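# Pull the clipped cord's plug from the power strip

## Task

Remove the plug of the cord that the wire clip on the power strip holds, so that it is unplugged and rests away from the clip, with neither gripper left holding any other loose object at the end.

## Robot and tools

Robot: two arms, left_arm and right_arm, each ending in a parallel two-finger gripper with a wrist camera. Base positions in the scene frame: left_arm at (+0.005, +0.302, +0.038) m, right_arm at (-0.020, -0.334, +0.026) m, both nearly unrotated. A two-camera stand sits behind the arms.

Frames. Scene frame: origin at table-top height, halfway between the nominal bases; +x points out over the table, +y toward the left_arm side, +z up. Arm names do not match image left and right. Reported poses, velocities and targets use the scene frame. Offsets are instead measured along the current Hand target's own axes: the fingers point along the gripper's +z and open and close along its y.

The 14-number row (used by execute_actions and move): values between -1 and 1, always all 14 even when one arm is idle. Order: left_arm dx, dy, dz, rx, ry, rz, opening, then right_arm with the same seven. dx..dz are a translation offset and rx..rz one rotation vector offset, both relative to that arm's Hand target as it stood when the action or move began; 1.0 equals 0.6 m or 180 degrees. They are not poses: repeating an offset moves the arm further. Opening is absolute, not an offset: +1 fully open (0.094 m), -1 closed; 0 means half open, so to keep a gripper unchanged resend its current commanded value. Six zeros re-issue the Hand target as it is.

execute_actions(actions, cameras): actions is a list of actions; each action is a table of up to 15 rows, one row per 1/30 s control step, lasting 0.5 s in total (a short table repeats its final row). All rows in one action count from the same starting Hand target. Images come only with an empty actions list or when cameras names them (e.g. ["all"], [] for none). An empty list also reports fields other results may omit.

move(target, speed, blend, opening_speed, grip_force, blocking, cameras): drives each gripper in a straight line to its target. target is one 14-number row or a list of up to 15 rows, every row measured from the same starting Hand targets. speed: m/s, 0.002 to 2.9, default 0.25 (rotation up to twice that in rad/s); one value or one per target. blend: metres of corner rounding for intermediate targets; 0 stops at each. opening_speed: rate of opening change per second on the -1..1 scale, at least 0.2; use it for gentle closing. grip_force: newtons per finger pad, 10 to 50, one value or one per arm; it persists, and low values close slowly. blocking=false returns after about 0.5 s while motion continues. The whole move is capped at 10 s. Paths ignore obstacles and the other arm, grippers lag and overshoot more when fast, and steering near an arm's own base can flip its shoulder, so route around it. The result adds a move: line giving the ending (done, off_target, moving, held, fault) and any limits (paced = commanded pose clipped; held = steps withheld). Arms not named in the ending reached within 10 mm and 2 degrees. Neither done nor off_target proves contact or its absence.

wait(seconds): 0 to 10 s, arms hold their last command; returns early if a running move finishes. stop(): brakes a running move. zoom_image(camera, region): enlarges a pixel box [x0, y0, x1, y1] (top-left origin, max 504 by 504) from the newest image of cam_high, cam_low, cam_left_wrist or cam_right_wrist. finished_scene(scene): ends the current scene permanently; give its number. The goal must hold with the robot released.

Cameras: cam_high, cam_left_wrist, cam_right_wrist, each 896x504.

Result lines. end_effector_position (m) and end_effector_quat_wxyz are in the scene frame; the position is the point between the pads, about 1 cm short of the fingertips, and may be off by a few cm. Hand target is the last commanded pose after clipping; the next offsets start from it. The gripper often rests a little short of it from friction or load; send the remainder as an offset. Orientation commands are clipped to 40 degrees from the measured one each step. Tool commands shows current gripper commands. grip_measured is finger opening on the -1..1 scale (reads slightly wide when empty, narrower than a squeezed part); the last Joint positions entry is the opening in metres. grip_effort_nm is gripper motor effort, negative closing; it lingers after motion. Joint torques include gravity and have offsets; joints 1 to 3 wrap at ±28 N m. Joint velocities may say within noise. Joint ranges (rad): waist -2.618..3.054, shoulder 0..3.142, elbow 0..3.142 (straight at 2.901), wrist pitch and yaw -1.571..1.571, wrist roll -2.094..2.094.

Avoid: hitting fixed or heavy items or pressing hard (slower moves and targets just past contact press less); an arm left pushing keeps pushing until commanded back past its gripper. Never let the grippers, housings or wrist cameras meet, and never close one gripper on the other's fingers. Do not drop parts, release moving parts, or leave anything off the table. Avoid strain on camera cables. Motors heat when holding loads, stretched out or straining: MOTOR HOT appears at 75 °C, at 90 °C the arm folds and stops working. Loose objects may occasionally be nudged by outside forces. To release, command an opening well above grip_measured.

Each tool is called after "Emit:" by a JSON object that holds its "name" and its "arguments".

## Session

Emit:
{"name": "execute_actions", "arguments": {"actions": []}}

Scene clock: 0.00 s.
left_arm: end_effector_position=(+0.2850, +0.2685, +0.2738) grip_measured=+1.000 grip_effort_nm=n/a end_effector_quat_wxyz=(+0.486, +0.068, +0.863, -0.118) | right_arm: end_effector_position=(+0.2311, -0.0632, +0.2471) grip_measured=+1.000 grip_effort_nm=n/a end_effector_quat_wxyz=(+0.419, -0.045, +0.867, +0.266)
Joint positions: left_arm=[0.107 0.761 0.773 -0.576 0.362 0.061 0.094] | right_arm=[0.999 1.13 0.861 -0.289 0.298 0.694 0.094]
Joint velocities: within noise
Joint torques (N m): no reading
Motor temperatures (°C): left_arm=[20 22 22 25 20 23 23] | right_arm=[20 27 25 23 23 23 20]
Heat: left arm: 25 °C; right arm: 27 °C.
Hand target: left_arm +0.2856, +0.2680, +0.2824; +0.497, +0.071, +0.857, -0.117 | right_arm +0.2319, -0.0636, +0.2540; +0.426, -0.043, +0.863, +0.269
Tool commands: left_gripper/opening=+1.0 right_gripper/opening=+1.0

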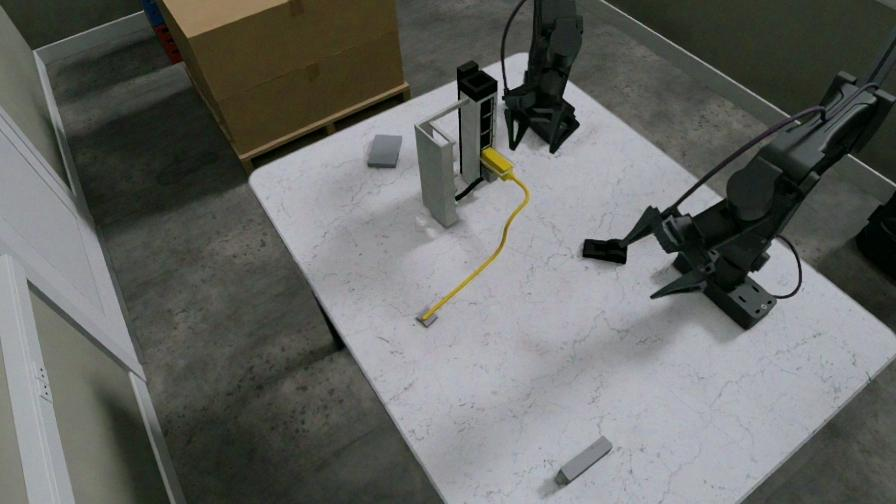

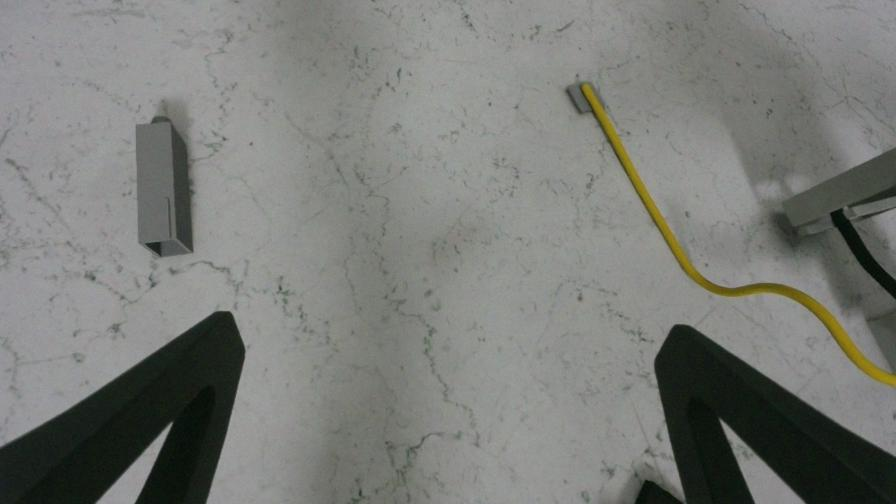

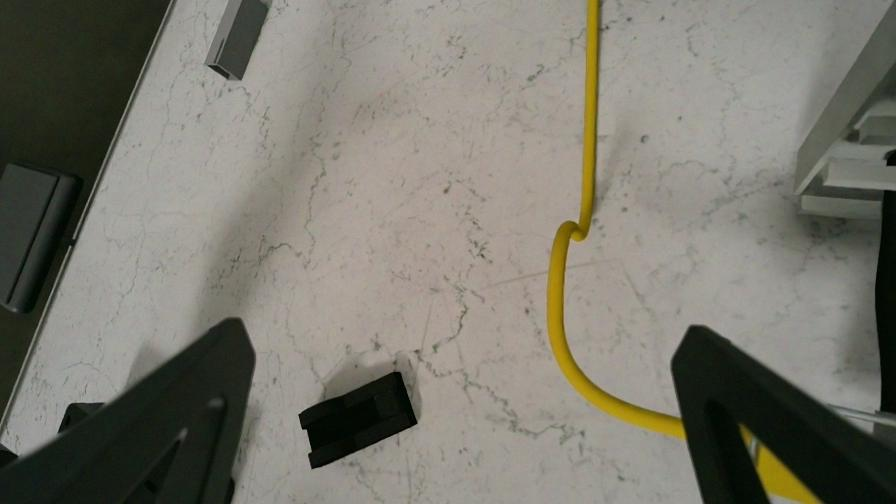

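Emit:
{"name": "zoom_image", "arguments": {"camera": "cam_high", "region": [400, 50, 580, 240]}}

Emit:
{"name": "zoom_image", "arguments": {"camera": "cam_right_wrist", "region": [640, 90, 896, 504]}}

Scaled by 2.653.

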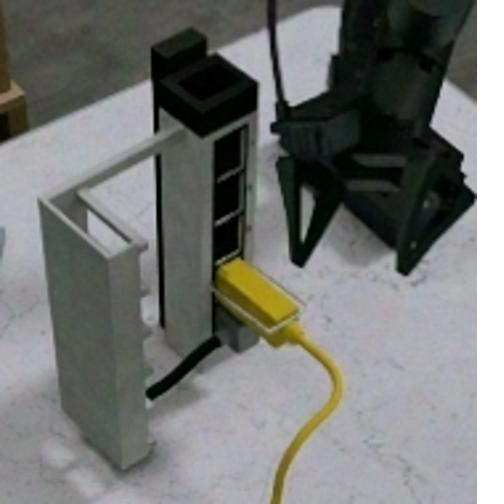

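Scaled by 1.217.

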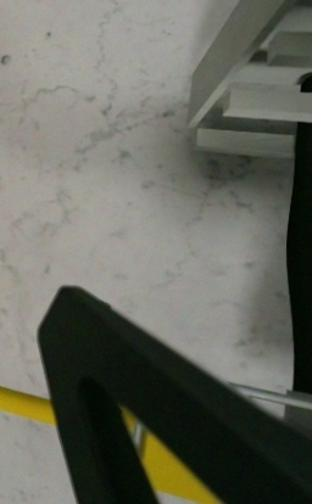

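Emit:
{"name": "move", "arguments": {"target": [0,0,0,0,0,0,1, 0.0373,-0.1713,-0.0912,-0.0801,0.4146,-0.5465,0.28], "speed": 0.3, "cameras": ["cam_high","cam_right_wrist"]}}

Scene clock: 64.57 s.
left_arm: end_effector_position=(+0.2850, +0.2685, +0.2738) grip_measured=+1.000 grip_effort_nm=-0.02 end_effector_quat_wxyz=(+0.486, +0.068, +0.863, -0.118) | right_arm: end_effector_position=(+0.2161, -0.1692, +0.2231) grip_measured=+0.282 grip_effort_nm=-0.08 end_effector_quat_wxyz=(+0.019, +0.810, -0.575, +0.114)
Joint positions: left_arm=[0.107 0.761 0.773 -0.576 0.362 0.061 0.094] | right_arm=[0.784 1.638 1.643 -1.565 0.23 -1.159 0.06]
Joint torques (N m): left_arm=[0.08 -0.9 6.53 1.42 0.05 -0.03] | right_arm=[0.54 -6.71 4.05 0.02 0.24 -0.08]
Motor temperatures (°C): left_arm=[20 21 26 30 20 23 23] | right_arm=[20 27 28 28 23 23 20]
Heat: left arm: 30 °C; right arm: 28 °C.
Hand target: left_arm +0.2856, +0.2680, +0.2824; +0.497, +0.071, +0.857, -0.117 | right_arm +0.2100, -0.1750, +0.2201; +0.076, +0.810, -0.571, +0.107
Off the commanded pose: left_arm 0.009 m, 1 deg | right_arm 0.009 m, 7 deg.
joint sent to its limit (right arm) — joint 4 (wrist pitch), lower limit. The joint targets are off in orientation, not in position.
move: off_target (right_arm)
Images, in order (width x height): cam_high 896x504, cam_right_wrist 896x504.

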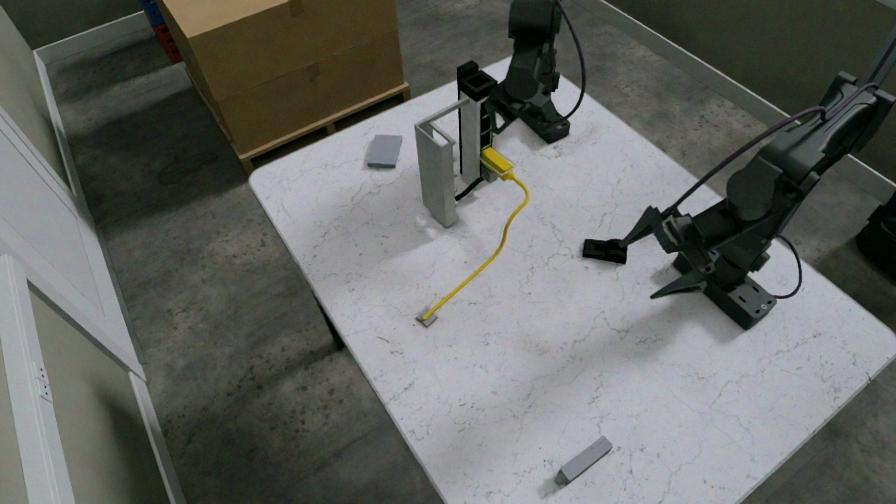

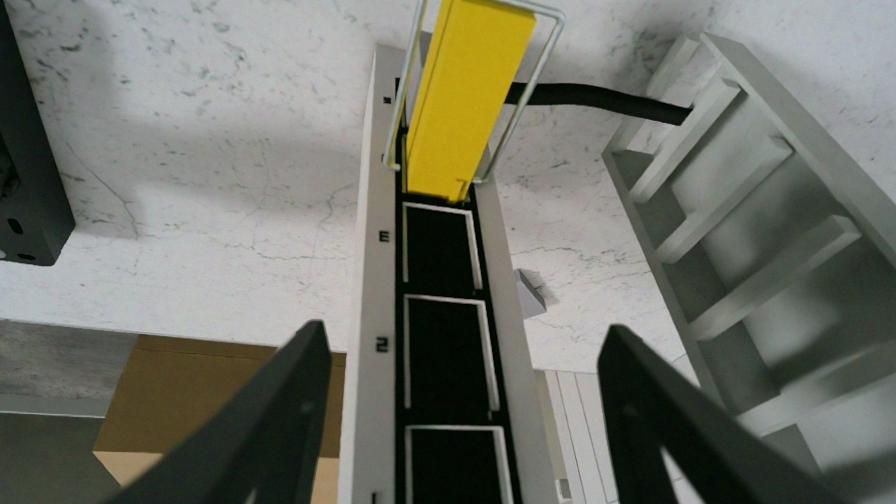

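Emit:
{"name": "move", "arguments": {"target": [0,0,0,0,0,0,1, -0.0738,-0.0288,-0.0197,-0.0123,-0.0401,0.0614,0.28], "speed": 0.25, "cameras": ["cam_right_wrist"]}}

Scene clock: 121.10 s.
left_arm: end_effector_position=(+0.2850, +0.2685, +0.2738) grip_measured=+1.000 grip_effort_nm=-0.02 end_effector_quat_wxyz=(+0.486, +0.068, +0.863, -0.118) | right_arm: end_effector_position=(+0.2103, -0.1335, +0.2159) grip_measured=+0.282 grip_effort_nm=-0.08 end_effector_quat_wxyz=(+0.005, +0.758, -0.649, +0.064)
Joint positions: left_arm=[0.107 0.761 0.773 -0.576 0.362 0.061 0.094] | right_arm=[0.823 1.721 1.72 -1.57 0.129 -0.937 0.06]
Joint torques (N m): left_arm=[0.36 -0.91 6.45 1.41 0.11 0.01] | right_arm=[0.46 -5.67 9.44 0.05 -0.11 0.04]
Heat: left arm: 31 °C; right arm: 28 °C.
Hand target: left_arm +0.2856, +0.2680, +0.2824; +0.497, +0.071, +0.857, -0.117 | right_arm +0.2109, -0.1260, +0.2200; +0.045, +0.755, -0.652, +0.051
Off the commanded pose: left_arm 0.009 m, 1 deg | right_arm 0.009 m, 5 deg.
joint sent to its limit (right arm) — joint 4 (wrist pitch), lower limit. The joint targets are off in orientation, not in position.
move: off_target (right_arm)
Images, in order (width x height): cam_right_wrist 896x504.

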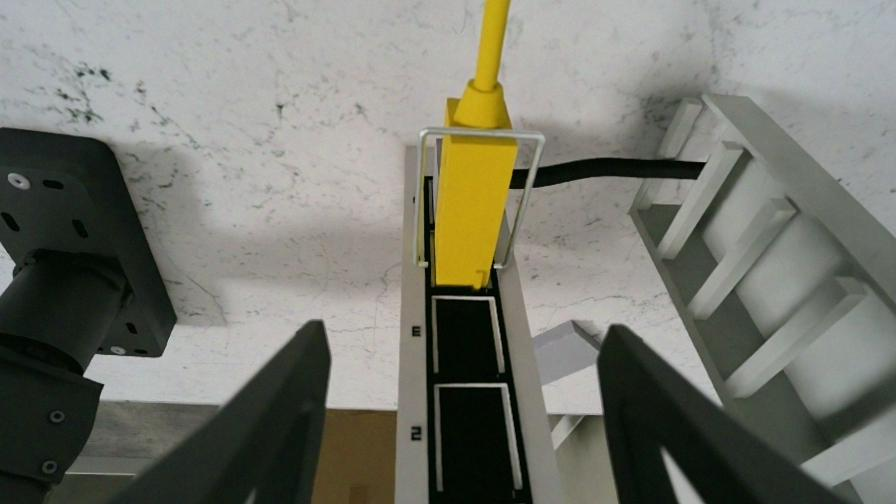

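Emit:
{"name": "move", "arguments": {"target": [0,0,0,0,0,0,1, 0.054,-0.0208,0.2012,-0.0024,0.0122,0.0185,0.6], "speed": 0.15, "cameras": ["cam_right_wrist"]}}

Scene clock: 190.37 s.
left_arm: end_effector_position=(+0.2850, +0.2685, +0.2738) grip_measured=+1.000 grip_effort_nm=-0.02 end_effector_quat_wxyz=(+0.486, +0.068, +0.863, -0.118) | right_arm: end_effector_position=(+0.2298, -0.1689, +0.1108) grip_measured=+0.598 grip_effort_nm=0.09 end_effector_quat_wxyz=(+0.051, +0.734, -0.675, +0.062)
Joint positions: left_arm=[0.107 0.761 0.773 -0.576 0.362 0.061 0.094] | right_arm=[0.698 1.763 1.344 -1.233 0.138 -0.986 0.075]
Joint torques (N m): left_arm=[0.06 -0.96 6.3 1.43 0.03 0.01] | right_arm=[-0.38 -6.38 4.96 0.1 0.15 -0.1]
Heat: left arm: 32 °C; right arm: 28 °C.
Hand target: left_arm +0.2856, +0.2680, +0.2824; +0.497, +0.071, +0.857, -0.117 | right_arm +0.2303, -0.1722, +0.1048; +0.058, +0.735, -0.673, +0.065
Off the commanded pose: left_arm 0.009 m, 1 deg | right_arm 0.007 m, 1 deg.
move: done
Images, in order (width x height): cam_right_wrist 896x504.

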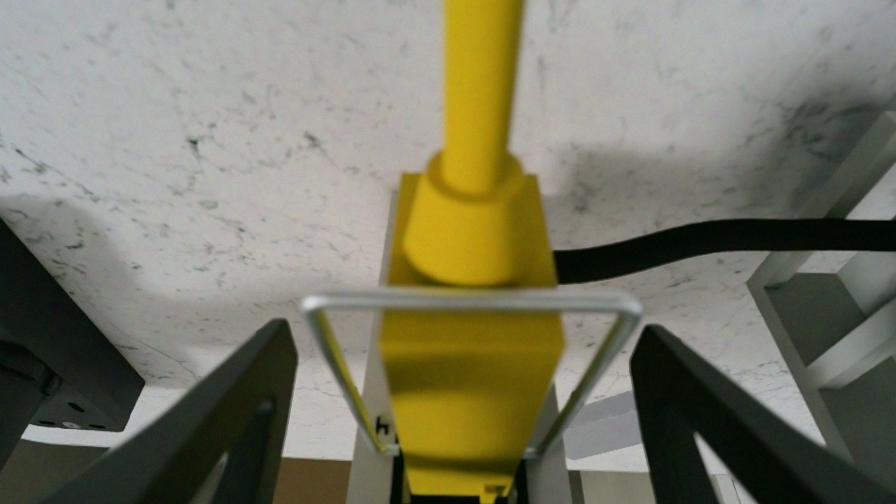

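Emit:
{"name": "move", "arguments": {"target": [[0,0,0,0,0,0,1, -0.0132,0,-0.0023,0,0,0,0.6],[0,0,0,0,0,0,1, -0.0132,0,-0.0023,0,0,0,-0.15]], "speed": 0.1, "grip_force": [50,25], "opening_speed": 0.8, "cameras": ["cam_right_wrist"]}}

Scene clock: 209.53 s.
left_arm: end_effector_position=(+0.2850, +0.2685, +0.2738) grip_measured=+1.000 grip_effort_nm=-0.02 end_effector_quat_wxyz=(+0.486, +0.068, +0.863, -0.118) | right_arm: end_effector_position=(+0.2285, -0.1664, +0.1075) grip_measured=+0.006 grip_effort_nm=-0.52 end_effector_quat_wxyz=(+0.055, +0.734, -0.674, +0.063)
Joint positions: left_arm=[0.107 0.761 0.773 -0.576 0.362 0.061 0.094] | right_arm=[0.709 1.775 1.344 -1.23 0.14 -0.976 0.047]
Joint torques (N m): left_arm=[0.03 -0.8 6.58 1.38 0.1 -0.02] | right_arm=[0.58 -6.11 6.78 -0.01 0.11 0.04]
Heat: left arm: 32 °C; right arm: 28 °C.
Hand target: left_arm +0.2856, +0.2680, +0.2824; +0.497, +0.071, +0.857, -0.117 | right_arm +0.2296, -0.1643, +0.1048; +0.058, +0.735, -0.673, +0.065
Off the commanded pose: left_arm 0.009 m, 1 deg | right_arm 0.004 m, 0 deg.
grip_force (N): 50, 25
move: done
Images, in order (width x height): cam_right_wrist 896x504.

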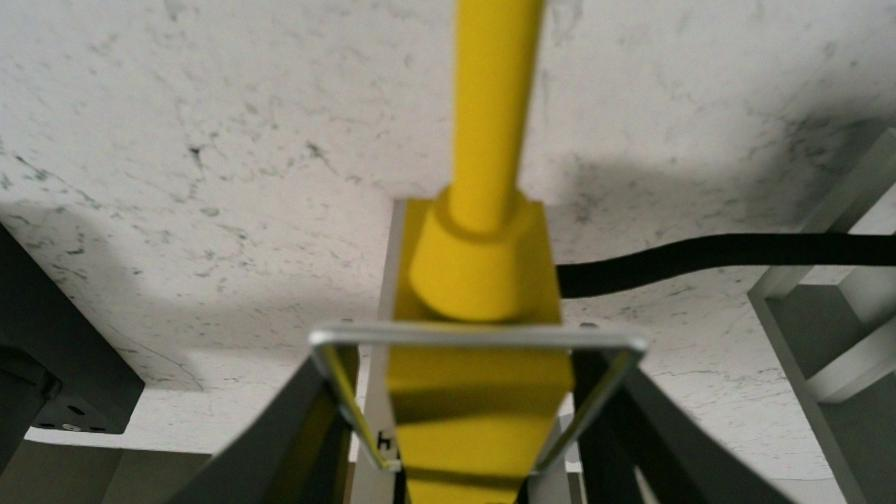

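Emit:
{"name": "move", "arguments": {"target": [[0,0,0,0,0,0,1, 0.0305,0,-0.0635,0,0.03,0,-0.15],[0,0,0,0,0,0,1, 0.0698,0,-0.0988,0,0.06,0,-0.15],[0,0,0,0,0,0,1, 0.1353,0,-0.1247,0,0.085,0,-0.15]], "speed": 0.07, "blend": [0.01,0.01,0], "cameras": ["cam_right_wrist"]}}

Scene clock: 228.13 s.
left_arm: end_effector_position=(+0.2850, +0.2685, +0.2738) grip_measured=+1.000 grip_effort_nm=-0.02 end_effector_quat_wxyz=(+0.486, +0.068, +0.863, -0.118) | right_arm: end_effector_position=(+0.2307, -0.1979, +0.1453) grip_measured=-0.003 grip_effort_nm=-0.57 end_effector_quat_wxyz=(+0.124, +0.740, -0.653, +0.107)
Joint positions: left_arm=[0.107 0.761 0.773 -0.576 0.362 0.061 0.094] | right_arm=[0.69 1.803 1.496 -1.473 0.257 -1.013 0.047]
Joint torques (N m): left_arm=[0.02 -0.75 6.49 1.48 0.07 -0.03] | right_arm=[-2.15 -14.24 10.41 -1.38 1.28 0.14]
Heat: left arm: 32 °C; right arm: 29 °C.
Hand target: left_arm +0.2856, +0.2680, +0.2824; +0.497, +0.071, +0.857, -0.117 | right_arm +0.2353, -0.2309, +0.1925; +0.148, +0.719, -0.659, +0.162
Off the commanded pose: left_arm 0.009 m, 1 deg | right_arm 0.058 m, 7 deg.
joint sent to its limit (right arm) — joint 4 (wrist pitch), lower limit. The joint targets are off in position and orientation.
grip_force (N): 50, 25
move: off_target (right_arm)
Images, in order (width x height): cam_right_wrist 896x504.

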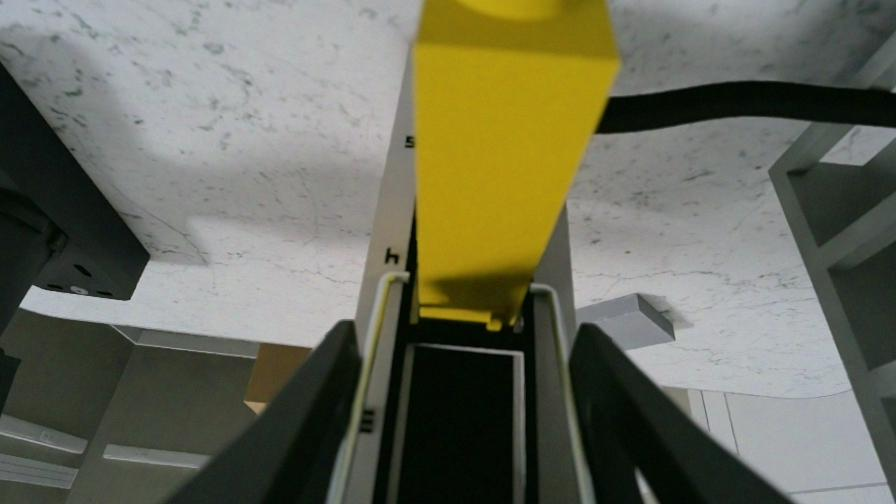

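Emit:
{"name": "move", "arguments": {"target": [[0,0,0,0,0,0,1, -0.0727,0.0028,0.0358,0,-0.03,0,-0.15],[0,0,0,0,0,0,1, -0.0727,0.0028,0.0358,0,-0.03,0,0.25],[0,0,0,0,0,0,1, -0.1797,-0.0005,0.0945,0,-0.085,0,0.25]], "speed": 0.09, "opening_speed": 0.5, "cameras": ["cam_right_wrist"]}}

Scene clock: 272.93 s.
left_arm: end_effector_position=(+0.2850, +0.2685, +0.2738) grip_measured=+1.000 grip_effort_nm=-0.02 end_effector_quat_wxyz=(+0.486, +0.068, +0.863, -0.118) | right_arm: end_effector_position=(+0.2332, -0.1592, +0.1035) grip_measured=+0.249 grip_effort_nm=0.08 end_effector_quat_wxyz=(+0.053, +0.736, -0.671, +0.075)
Joint positions: left_arm=[0.107 0.761 0.773 -0.576 0.362 0.061 0.094] | right_arm=[0.731 1.801 1.358 -1.213 0.163 -0.961 0.059]
Joint torques (N m): left_arm=[-0.06 -0.9 6.28 1.43 0.05 0.01] | right_arm=[-0.02 -6.53 4.53 0.11 -0.1 0.05]
Motor temperatures (°C): left_arm=[20 21 27 33 20 23 23] | right_arm=[20 38 28 25 25 23 21]
Heat: left arm: 33 °C; right arm: 38 °C.
Hand target: left_arm +0.2856, +0.2680, +0.2824; +0.497, +0.071, +0.857, -0.117 | right_arm +0.2292, -0.1580, +0.0952; +0.059, +0.735, -0.673, +0.065
Off the commanded pose: left_arm 0.009 m, 1 deg | right_arm 0.009 m, 1 deg.
grip_force (N): 50, 25
move: done; target 2's new opening was sent with right_arm's hand 0.012 m and 3 deg from that target
Images, in order (width x height): cam_right_wrist 896x504.

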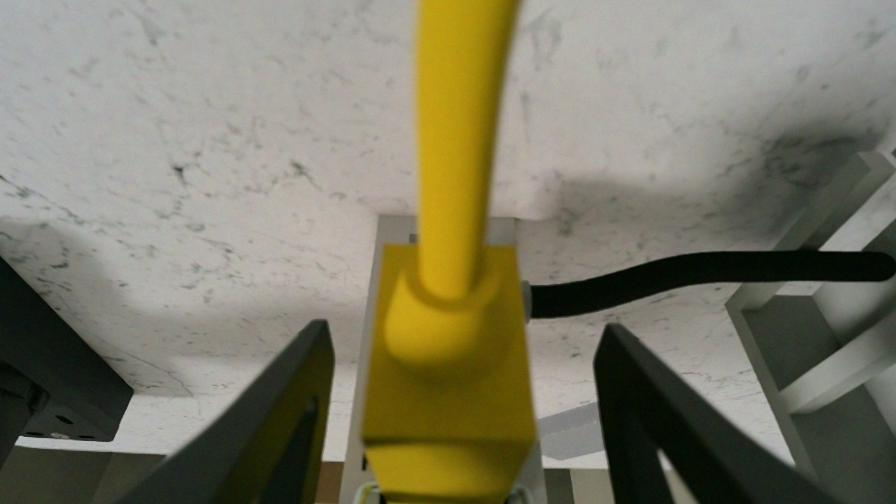

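Emit:
{"name": "move", "arguments": {"target": [[0,0,0,0,0,0,1, -0.0009,0.01,0,0,0,0,0.25],[0,0,0,0,0,0,1, -0.0009,0.01,0,0,0,0,-0.65]], "speed": 0.1, "grip_force": [50,50], "opening_speed": 0.9, "cameras": ["cam_right_wrist"]}}

Scene clock: 298.83 s.
left_arm: end_effector_position=(+0.2850, +0.2685, +0.2738) grip_measured=+1.000 grip_effort_nm=-0.02 end_effector_quat_wxyz=(+0.486, +0.068, +0.863, -0.118) | right_arm: end_effector_position=(+0.2285, -0.1608, +0.0989) grip_measured=-0.103 grip_effort_nm=-1.03 end_effector_quat_wxyz=(+0.059, +0.733, -0.673, +0.074)
Joint positions: left_arm=[0.107 0.761 0.773 -0.576 0.362 0.061 0.094] | right_arm=[0.736 1.801 1.338 -1.208 0.161 -0.947 0.042]
Joint torques (N m): left_arm=[0.12 -0.68 6.6 1.51 0.07 -0.05] | right_arm=[0.7 -7.69 4.45 0.11 -0.11 0.03]
Motor temperatures (°C): left_arm=[20 21 27 33 20 23 23] | right_arm=[20 33 27 24 24 23 21]
Heat: left arm: 33 °C; right arm: 33 °C.
Hand target: left_arm +0.2856, +0.2680, +0.2824; +0.497, +0.071, +0.857, -0.117 | right_arm +0.2233, -0.1579, +0.0951; +0.058, +0.735, -0.673, +0.065
Off the commanded pose: left_arm 0.009 m, 1 deg | right_arm 0.007 m, 1 deg.
move: done
Images, in order (width x height): cam_right_wrist 896x504.

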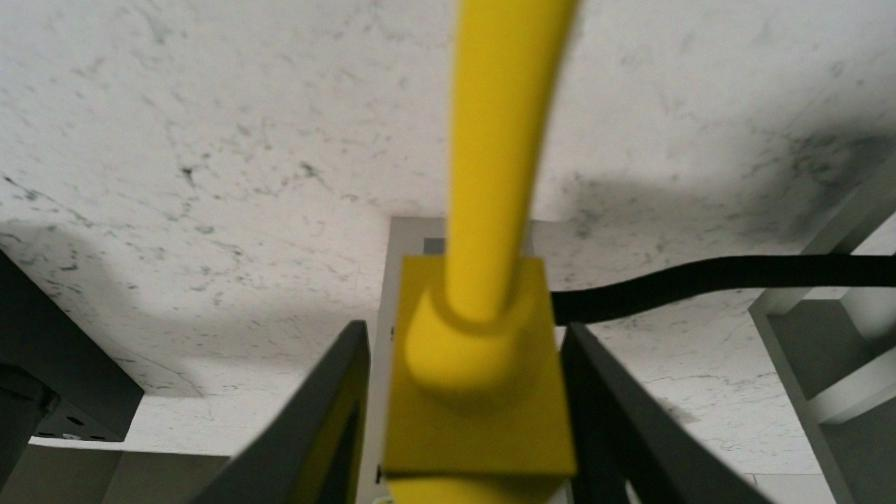

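Emit:
{"name": "zoom_image", "arguments": {"camera": "cam_right_wrist", "region": [300, 310, 640, 504]}}

Scaled by 1.482.

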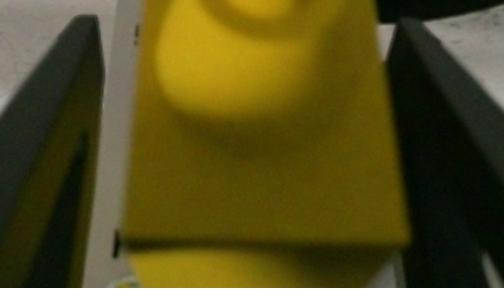

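Emit:
{"name": "move", "arguments": {"target": [[0,0,0,0,0,0,1, 0,0,0,0,0,0,0.25],[0,0,0,0,0,0,1, -0.004,0,-0.0345,0,0,0,0.25]], "speed": 0.08, "opening_speed": 0.9, "cameras": ["cam_right_wrist"]}}

Scene clock: 339.13 s.
left_arm: end_effector_position=(+0.2850, +0.2685, +0.2738) grip_measured=+1.000 grip_effort_nm=-0.02 end_effector_quat_wxyz=(+0.486, +0.068, +0.863, -0.118) | right_arm: end_effector_position=(+0.2211, -0.1600, +0.1064) grip_measured=+0.248 grip_effort_nm=0.08 end_effector_quat_wxyz=(+0.072, +0.734, -0.671, +0.071)
Joint positions: left_arm=[0.107 0.761 0.773 -0.576 0.362 0.061 0.094] | right_arm=[0.752 1.801 1.366 -1.264 0.158 -0.934 0.059]
Joint torques (N m): left_arm=[0.21 -0.77 6.46 1.44 0.08 -0.03] | right_arm=[0.58 -7.83 8.95 -0.21 -0.11 0.04]
Heat: left arm: 33 °C; right arm: 31 °C.
Hand target: left_arm +0.2856, +0.2680, +0.2824; +0.497, +0.071, +0.857, -0.117 | right_arm +0.2227, -0.1520, +0.1151; +0.058, +0.735, -0.673, +0.065
Off the commanded pose: left_arm 0.009 m, 1 deg | right_arm 0.012 m, 2 deg.
move: off_target (right_arm)
Images, in order (width x height): cam_right_wrist 896x504.

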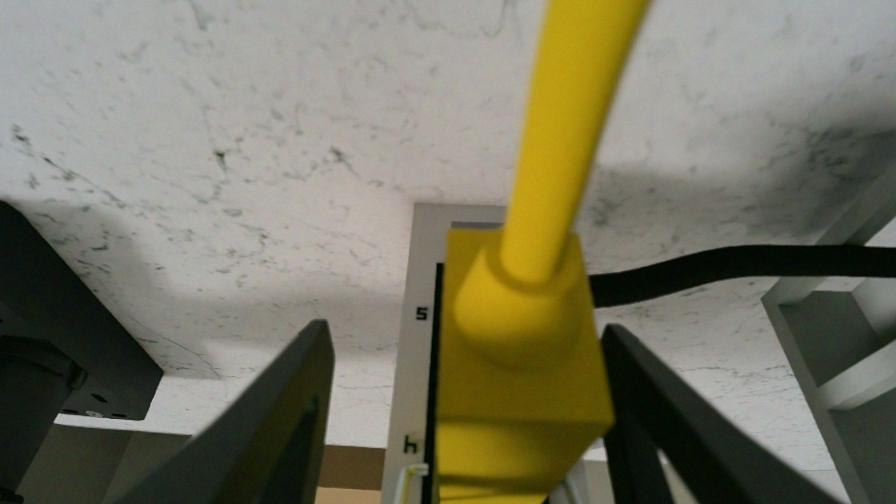

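Emit:
{"name": "move", "arguments": {"target": [[0,0,0,0,0,0,1, -0.0047,-0.013,-0.0058,0,0,0,0.25],[0,0,0,0,0,0,1, -0.0047,-0.013,-0.0058,0,0,0,-0.65]], "speed": 0.08, "opening_speed": 0.9, "cameras": ["cam_right_wrist"]}}

Scene clock: 348.70 s.
left_arm: end_effector_position=(+0.2850, +0.2685, +0.2738) grip_measured=+1.000 grip_effort_nm=-0.03 end_effector_quat_wxyz=(+0.486, +0.068, +0.863, -0.118) | right_arm: end_effector_position=(+0.2273, -0.1541, +0.1157) grip_measured=-0.093 grip_effort_nm=-1.03 end_effector_quat_wxyz=(+0.062, +0.734, -0.673, +0.071)
Joint positions: left_arm=[0.107 0.761 0.773 -0.576 0.362 0.061 0.094] | right_arm=[0.752 1.807 1.414 -1.285 0.155 -0.933 0.043]
Joint torques (N m): left_arm=[0.08 -0.8 6.58 1.46 0.05 0.02] | right_arm=[0.08 -6.24 9.17 -0.17 -0.08 -0.02]
Heat: left arm: 33 °C; right arm: 31 °C.
Hand target: left_arm +0.2856, +0.2680, +0.2824; +0.497, +0.071, +0.857, -0.117 | right_arm +0.2302, -0.1479, +0.1180; +0.058, +0.735, -0.673, +0.065
Off the commanded pose: left_arm 0.009 m, 1 deg | right_arm 0.007 m, 1 deg.
move: done
Images, in order (width x height): cam_right_wrist 896x504.

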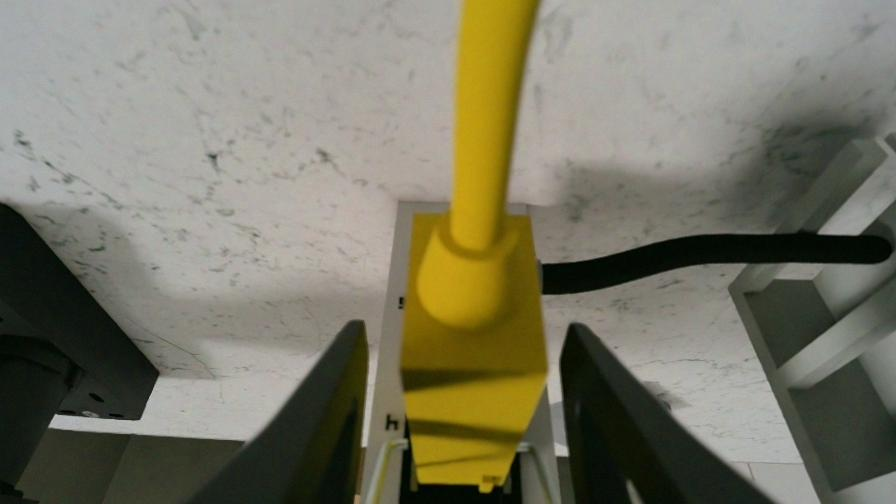

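Emit:
{"name": "move", "arguments": {"target": [[0,0,0,0,0,0,1, 0,0,0,0,0,0,0.25],[0,0,0,0,0,0,1, -0.0155,0,0.021,0,0.028,0,0.25]], "speed": 0.08, "opening_speed": 0.9, "cameras": ["cam_right_wrist"]}}

Scene clock: 395.57 s.
left_arm: end_effector_position=(+0.2850, +0.2685, +0.2738) grip_measured=+1.000 grip_effort_nm=-0.03 end_effector_quat_wxyz=(+0.486, +0.068, +0.863, -0.118) | right_arm: end_effector_position=(+0.2244, -0.1455, +0.1005) grip_measured=+0.248 grip_effort_nm=0.08 end_effector_quat_wxyz=(+0.091, +0.731, -0.670, +0.090)
Joint positions: left_arm=[0.107 0.761 0.773 -0.576 0.362 0.061 0.094] | right_arm=[0.8 1.887 1.442 -1.298 0.192 -0.877 0.059]
Joint torques (N m): left_arm=[0.23 -0.87 6.49 1.41 0.12 -0.01] | right_arm=[0.51 -6.79 9.17 -0.3 0.21 0.07]
Heat: left arm: 34 °C; right arm: 31 °C.
Hand target: left_arm +0.2856, +0.2680, +0.2824; +0.497, +0.071, +0.857, -0.117 | right_arm +0.2296, -0.1411, +0.1039; +0.088, +0.731, -0.670, +0.097
Off the commanded pose: left_arm 0.009 m, 1 deg | right_arm 0.008 m, 1 deg.
move: done
Images, in order (width x height): cam_right_wrist 896x504.

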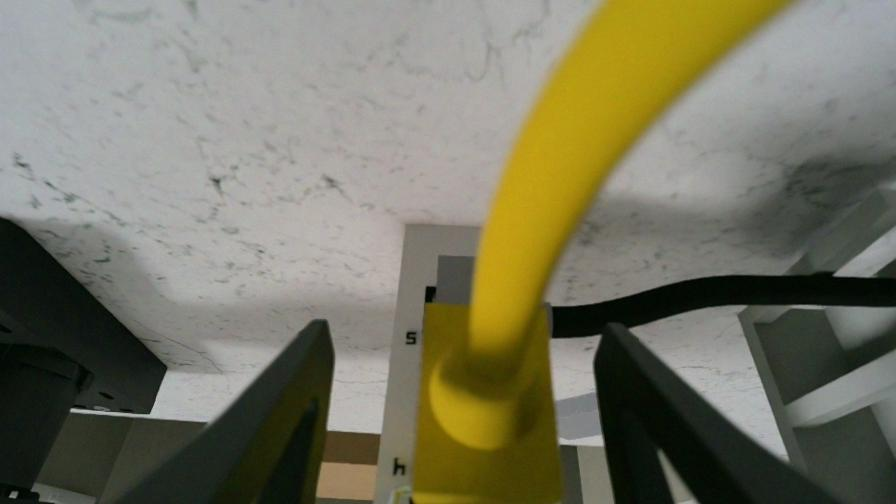

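Emit:
{"name": "move", "arguments": {"target": [[0,0,0,0,0,0,1, 0.007,-0.0045,-0.005,0,0,0,0.25],[0,0,0,0,0,0,1, 0.007,-0.0045,-0.005,0,0,0,-0.65]], "speed": 0.08, "opening_speed": 0.9, "cameras": ["cam_right_wrist"]}}

Scene clock: 411.30 s.
left_arm: end_effector_position=(+0.2850, +0.2685, +0.2738) grip_measured=+1.000 grip_effort_nm=-0.02 end_effector_quat_wxyz=(+0.486, +0.068, +0.863, -0.118) | right_arm: end_effector_position=(+0.2263, -0.1450, +0.1050) grip_measured=-0.157 grip_effort_nm=-1.03 end_effector_quat_wxyz=(+0.089, +0.732, -0.669, +0.093)
Joint positions: left_arm=[0.107 0.761 0.773 -0.576 0.362 0.061 0.094] | right_arm=[0.8 1.887 1.46 -1.313 0.197 -0.878 0.04]
Joint torques (N m): left_arm=[-0.02 -0.9 6.26 1.47 0.09 0] | right_arm=[-0.64 -6.98 8.8 -0.29 0.17 -0.06]
Heat: left arm: 34 °C; right arm: 31 °C.
Hand target: left_arm +0.2856, +0.2680, +0.2824; +0.497, +0.071, +0.857, -0.117 | right_arm +0.2326, -0.1441, +0.1080; +0.088, +0.731, -0.670, +0.097
Off the commanded pose: left_arm 0.009 m, 1 deg | right_arm 0.007 m, 0 deg.
move: done
Images, in order (width x height): cam_right_wrist 896x504.

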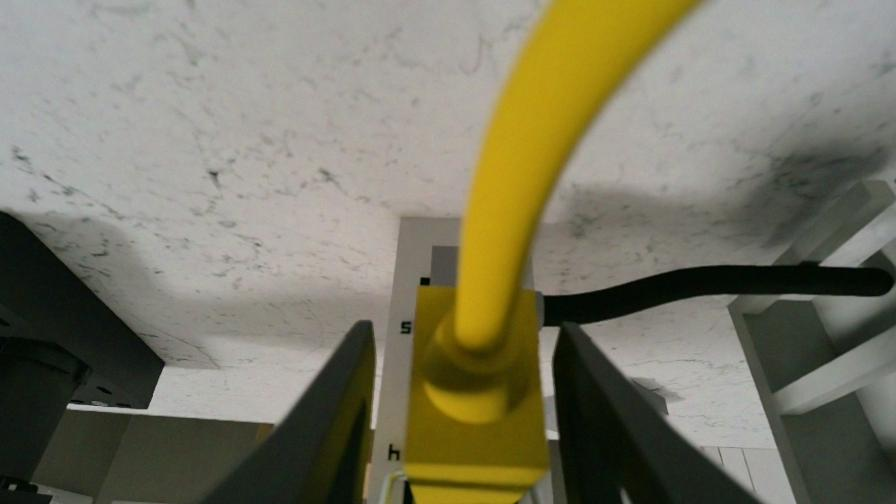

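Emit:
{"name": "move", "arguments": {"target": [[0,0,0,0,0,0,1, 0,0.004,0,0,0,0,0.7],[0,0,0,0,0,0,1, 0.0327,0.0078,-0.15,0,-0.028,0,0.7]], "speed": 0.15, "cameras": ["cam_right_wrist"]}}

Scene clock: 452.93 s.
left_arm: end_effector_position=(+0.2850, +0.2685, +0.2738) grip_measured=+1.000 grip_effort_nm=-0.02 end_effector_quat_wxyz=(+0.486, +0.068, +0.863, -0.118) | right_arm: end_effector_position=(+0.2271, -0.1418, +0.1869) grip_measured=+0.698 grip_effort_nm=0.09 end_effector_quat_wxyz=(+0.056, +0.736, -0.670, +0.074)
Joint positions: left_arm=[0.107 0.761 0.773 -0.576 0.362 0.061 0.094] | right_arm=[0.783 1.826 1.721 -1.566 0.157 -0.909 0.08]
Joint torques (N m): left_arm=[0.05 -0.88 6.37 1.44 0.15 0.01] | right_arm=[-0.64 -9.42 8.72 -0.17 -0.11 -0.08]
Heat: left arm: 34 °C; right arm: 31 °C.
Hand target: left_arm +0.2856, +0.2680, +0.2824; +0.497, +0.071, +0.857, -0.117 | right_arm +0.2275, -0.1401, +0.2000; +0.058, +0.735, -0.673, +0.065
Off the commanded pose: left_arm 0.009 m, 1 deg | right_arm 0.013 m, 1 deg.
joint sent to its limit (right arm) — joint 4 (wrist pitch), lower limit. The joint targets still meet the commanded pose.
move: off_target (right_arm)
Images, in order (width x height): cam_right_wrist 896x504.

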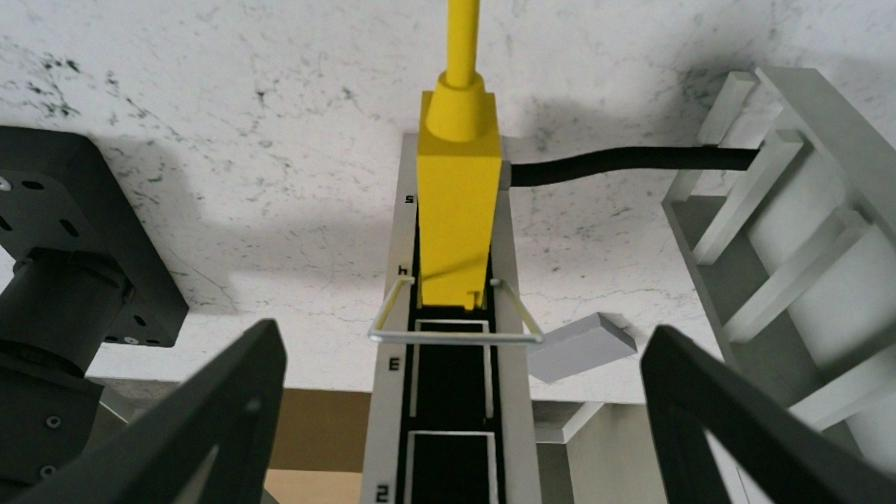

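Emit:
{"name": "move", "arguments": {"target": [[0,0,0,0,0,0,1, -0.0153,-0.0028,0.0685,0,0.028,0,-0.36],[0,0,0,0,0,0,1, 0.1107,-0.0027,0.0872,0,0.028,0,-0.36]], "speed": [0.15,0.08], "blend": [0.005,0], "cameras": ["cam_right_wrist"]}}

Scene clock: 484.67 s.
left_arm: end_effector_position=(+0.2850, +0.2685, +0.2738) grip_measured=+1.000 grip_effort_nm=-0.02 end_effector_quat_wxyz=(+0.486, +0.068, +0.863, -0.118) | right_arm: end_effector_position=(+0.2345, -0.1945, +0.1551) grip_measured=-0.359 grip_effort_nm=-0.07 end_effector_quat_wxyz=(+0.078, +0.735, -0.669, +0.076)
Joint positions: left_arm=[0.107 0.761 0.773 -0.576 0.362 0.061 0.094] | right_arm=[0.646 1.746 1.492 -1.438 0.183 -1.044 0.03]
Joint torques (N m): left_arm=[-0.02 -0.76 6.41 1.48 0.03 0.01] | right_arm=[-2.44 -9.32 4.11 -0.19 0.58 -0.15]
Heat: left arm: 34 °C; right arm: 33 °C.
Hand target: left_arm +0.2856, +0.2680, +0.2824; +0.497, +0.071, +0.857, -0.117 | right_arm +0.2357, -0.2142, +0.1600; +0.088, +0.731, -0.670, +0.097
Off the commanded pose: left_arm 0.009 m, 1 deg | right_arm 0.020 m, 3 deg.
move: off_target (right_arm)
Images, in order (width x height): cam_right_wrist 896x504.

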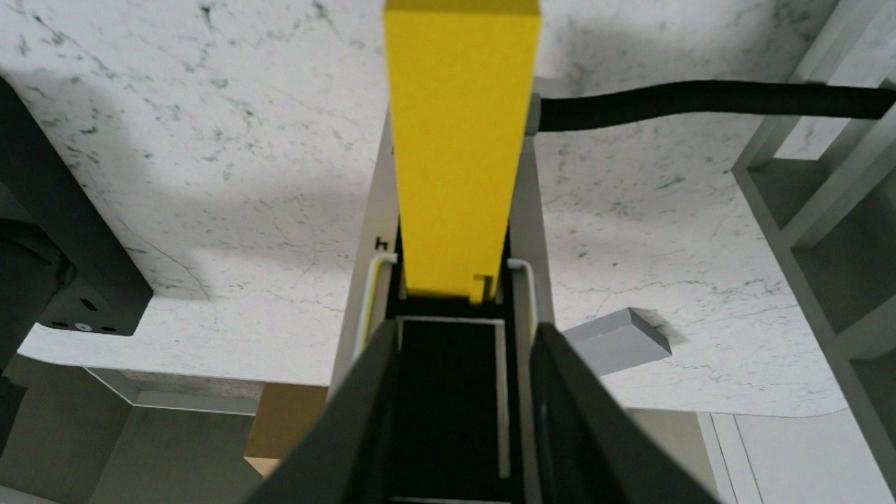

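Emit:
{"name": "move", "arguments": {"target": [[0,0,0,0,0,0,1, -0.1162,-0.0022,-0.0448,0,0,0,-0.36],[0,0,0,0,0,0,1, -0.1162,-0.0022,-0.0448,0,0,0,0.25],[0,0,0,0,0,0,1, -0.1318,-0.0045,0.0527,0,0,0,0.25],[0,0,0,0,0,0,1, -0.1318,-0.0045,0.0527,0,0,0,-0.65]], "speed": [0.15,0.15,0.12,0.12], "opening_speed": 1.2, "cameras": ["cam_right_wrist"]}}

Scene clock: 514.53 s.
left_arm: end_effector_position=(+0.2850, +0.2685, +0.2738) grip_measured=+1.000 grip_effort_nm=-0.03 end_effector_quat_wxyz=(+0.486, +0.068, +0.863, -0.118) | right_arm: end_effector_position=(+0.2290, -0.1424, +0.1167) grip_measured=-0.503 grip_effort_nm=-1.03 end_effector_quat_wxyz=(+0.082, +0.731, -0.671, +0.089)
Joint positions: left_arm=[0.107 0.761 0.773 -0.576 0.362 0.061 0.094] | right_arm=[0.795 1.88 1.501 -1.346 0.189 -0.881 0.023]
Joint torques (N m): left_arm=[0.12 -0.79 6.54 1.48 0.07 -0.02] | right_arm=[-0.54 -6.86 4.67 0.06 0.25 -0.08]
Heat: left arm: 34 °C; right arm: 34 °C.
Hand target: left_arm +0.2856, +0.2680, +0.2824; +0.497, +0.071, +0.857, -0.117 | right_arm +0.2324, -0.1460, +0.1089; +0.088, +0.731, -0.670, +0.097
Off the commanded pose: left_arm 0.009 m, 1 deg | right_arm 0.009 m, 1 deg.
move: done
Images, in order (width x height): cam_right_wrist 896x504.

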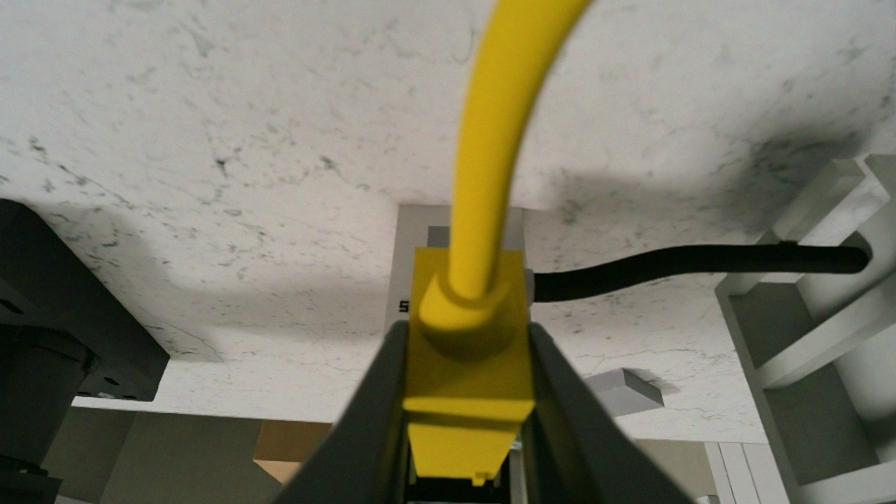

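Emit:
{"name": "move", "arguments": {"target": [[0,0,0,0,0,0,1, -0.0805,0,-0.0216,0,0,0,-0.65],[0,0,0,0,0,0,1, -0.1368,0,-0.0367,0,0,0,-0.65],[0,0,0,0,0,0,1, -0.1771,0,-0.0475,0,0,0,-0.65]], "speed": 0.07, "blend": [0.005,0.005,0], "cameras": ["cam_right_wrist"]}}

Scene clock: 524.90 s.
left_arm: end_effector_position=(+0.2850, +0.2685, +0.2738) grip_measured=+1.000 grip_effort_nm=-0.03 end_effector_quat_wxyz=(+0.486, +0.068, +0.863, -0.118) | right_arm: end_effector_position=(+0.2218, -0.0425, +0.1074) grip_measured=-0.503 grip_effort_nm=-1.03 end_effector_quat_wxyz=(+0.091, +0.732, -0.668, +0.100)
Joint positions: left_arm=[0.107 0.761 0.773 -0.576 0.362 0.061 0.094] | right_arm=[0.994 2.205 1.936 -1.51 0.176 -0.686 0.023]
Joint torques (N m): left_arm=[0.13 -1.06 6.32 1.42 0.07 -0.02] | right_arm=[0.25 -9.11 9.43 -0.39 -0.01 0.04]
Heat: left arm: 34 °C; right arm: 33 °C.
Hand target: left_arm +0.2856, +0.2680, +0.2824; +0.497, +0.071, +0.857, -0.117 | right_arm +0.2228, -0.0364, +0.1089; +0.088, +0.731, -0.670, +0.097
Off the commanded pose: left_arm 0.009 m, 1 deg | right_arm 0.006 m, 1 deg.
move: done
Images, in order (width x height): cam_right_wrist 896x504.

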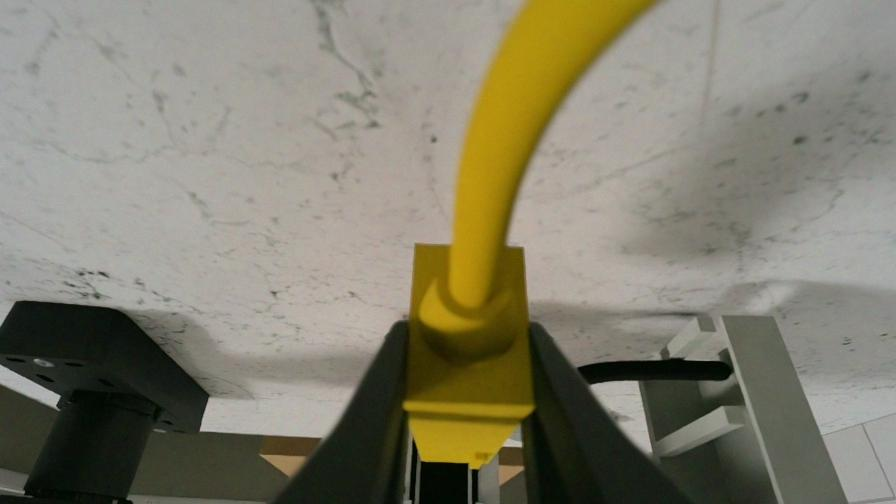

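Emit:
{"name": "move", "arguments": {"target": [[0,0,0,0,0,0,1, -0.0276,0,0.103,0,0,0,-0.65],[0,0,0,0,0,0,1, -0.0405,0,0.1513,0,0,0,-0.65]], "speed": [0.15,0.04], "blend": [0.005,0], "cameras": ["cam_high","cam_right_wrist"]}}

Scene clock: 534.73 s.
left_arm: end_effector_position=(+0.2850, +0.2685, +0.2738) grip_measured=+1.000 grip_effort_nm=-0.02 end_effector_quat_wxyz=(+0.486, +0.068, +0.863, -0.118) | right_arm: end_effector_position=(+0.2222, -0.0351, +0.0390) grip_measured=-0.503 grip_effort_nm=-1.03 end_effector_quat_wxyz=(+0.079, +0.734, -0.667, +0.096)
Joint positions: left_arm=[0.107 0.761 0.773 -0.576 0.362 0.061 0.094] | right_arm=[1.001 2.25 1.74 -1.246 0.168 -0.685 0.023]
Joint torques (N m): left_arm=[-0.2 -0.96 6.38 1.45 0.1 0.02] | right_arm=[-0.35 -7.46 3.06 0.34 0.08 0.05]
Heat: left arm: 34 °C; right arm: 33 °C.
Hand target: left_arm +0.2856, +0.2680, +0.2824; +0.497, +0.071, +0.857, -0.117 | right_arm +0.2229, -0.0365, +0.0149; +0.088, +0.731, -0.670, +0.097
Off the commanded pose: left_arm 0.009 m, 1 deg | right_arm 0.024 m, 1 deg.
move: off_target (right_arm)
Images, in order (width x height): cam_high 896x504, cam_right_wrist 896x504.

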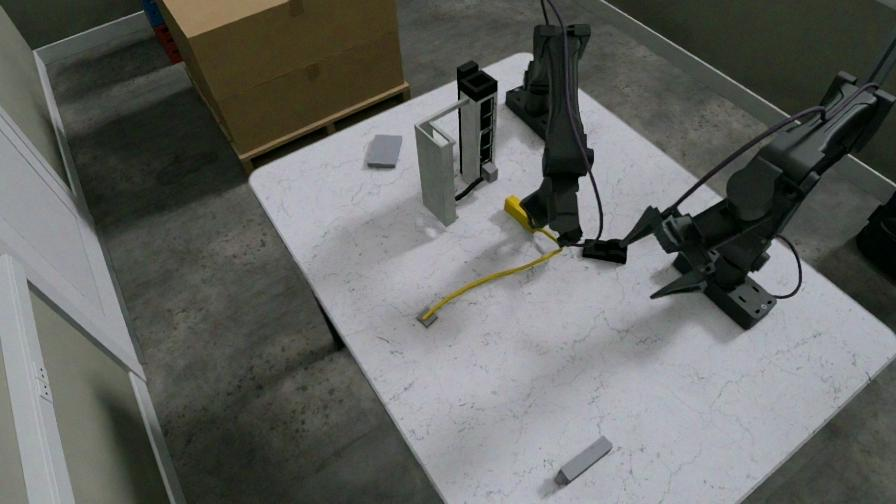

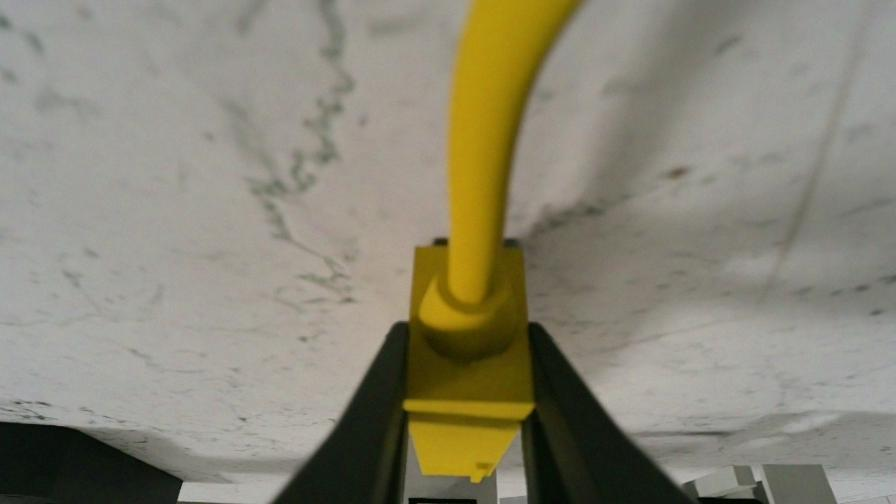

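Emit:
{"name": "move", "arguments": {"target": [[0,0,0,0,0,0,1, 0.0078,0,-0.029,0,0,0,-0.65],[0,0,0,0,0,0,1, 0.0078,0,-0.029,0,0,0,0.15],[0,0,0,0,0,0,1, 0.0604,0,-0.2254,0,0,0,0.15]], "speed": [0.05,0.05,0.12], "opening_speed": 0.5, "cameras": ["cam_high","cam_right_wrist"]}}

Scene clock: 548.50 s.
left_arm: end_effector_position=(+0.2850, +0.2685, +0.2738) grip_measured=+1.000 grip_effort_nm=-0.02 end_effector_quat_wxyz=(+0.486, +0.068, +0.863, -0.118) | right_arm: end_effector_position=(+0.2196, -0.0388, +0.1379) grip_measured=+0.148 grip_effort_nm=0.09 end_effector_quat_wxyz=(+0.068, +0.734, -0.669, +0.094)
Joint positions: left_arm=[0.107 0.761 0.773 -0.576 0.362 0.061 0.094] | right_arm=[1.001 2.162 1.998 -1.568 0.168 -0.685 0.054]
Joint torques (N m): left_arm=[0.03 -0.99 6.48 1.4 0.14 0.02] | right_arm=[-0.17 -12.46 8.59 -0.28 0.1 -0.1]
Heat: left arm: 34 °C; right arm: 32 °C.
Hand target: left_arm +0.2856, +0.2680, +0.2824; +0.497, +0.071, +0.857, -0.117 | right_arm +0.2227, -0.0363, +0.1549; +0.088, +0.731, -0.670, +0.097
Off the commanded pose: left_arm 0.009 m, 1 deg | right_arm 0.017 m, 2 deg.
joint sent to its limit (right arm) — joint 4 (wrist pitch), lower limit. The joint targets are off in orientation, not in position.
move: off_target (right_arm)
Images, in order (width x height): cam_high 896x504, cam_right_wrist 896x504.

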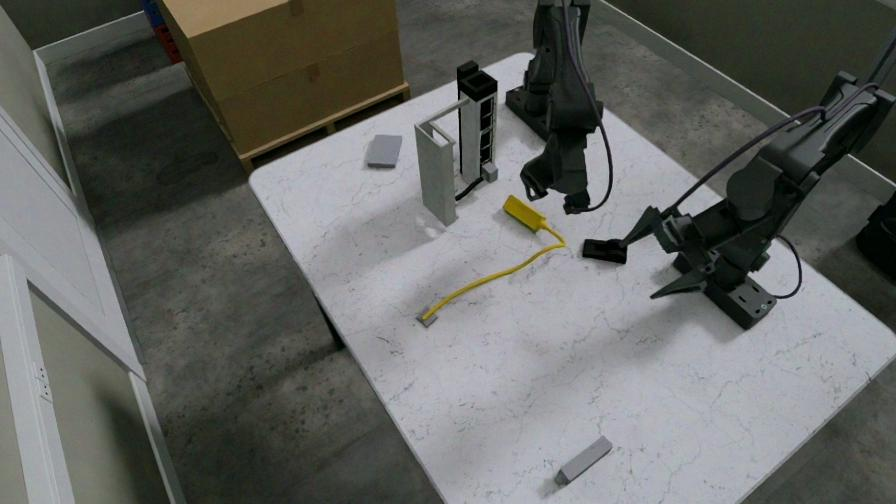

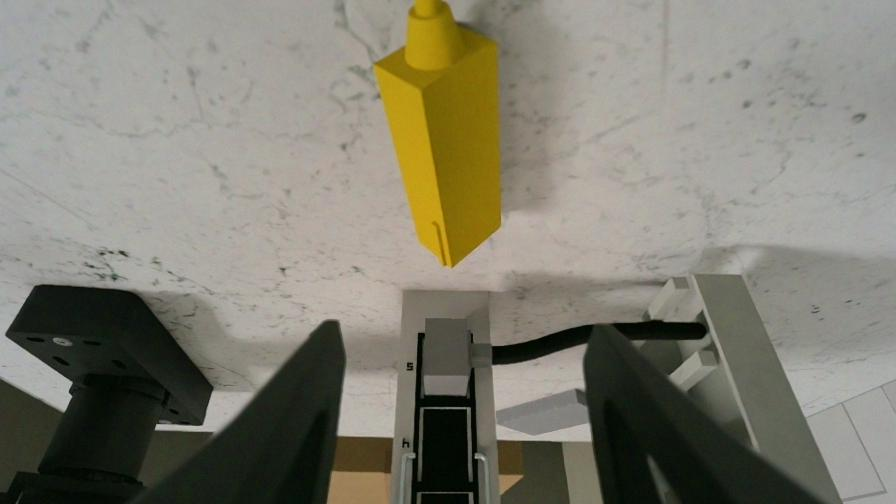

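Emit:
{"name": "finished_scene", "arguments": {"scene": 2}}

The scene is finished: the task was done.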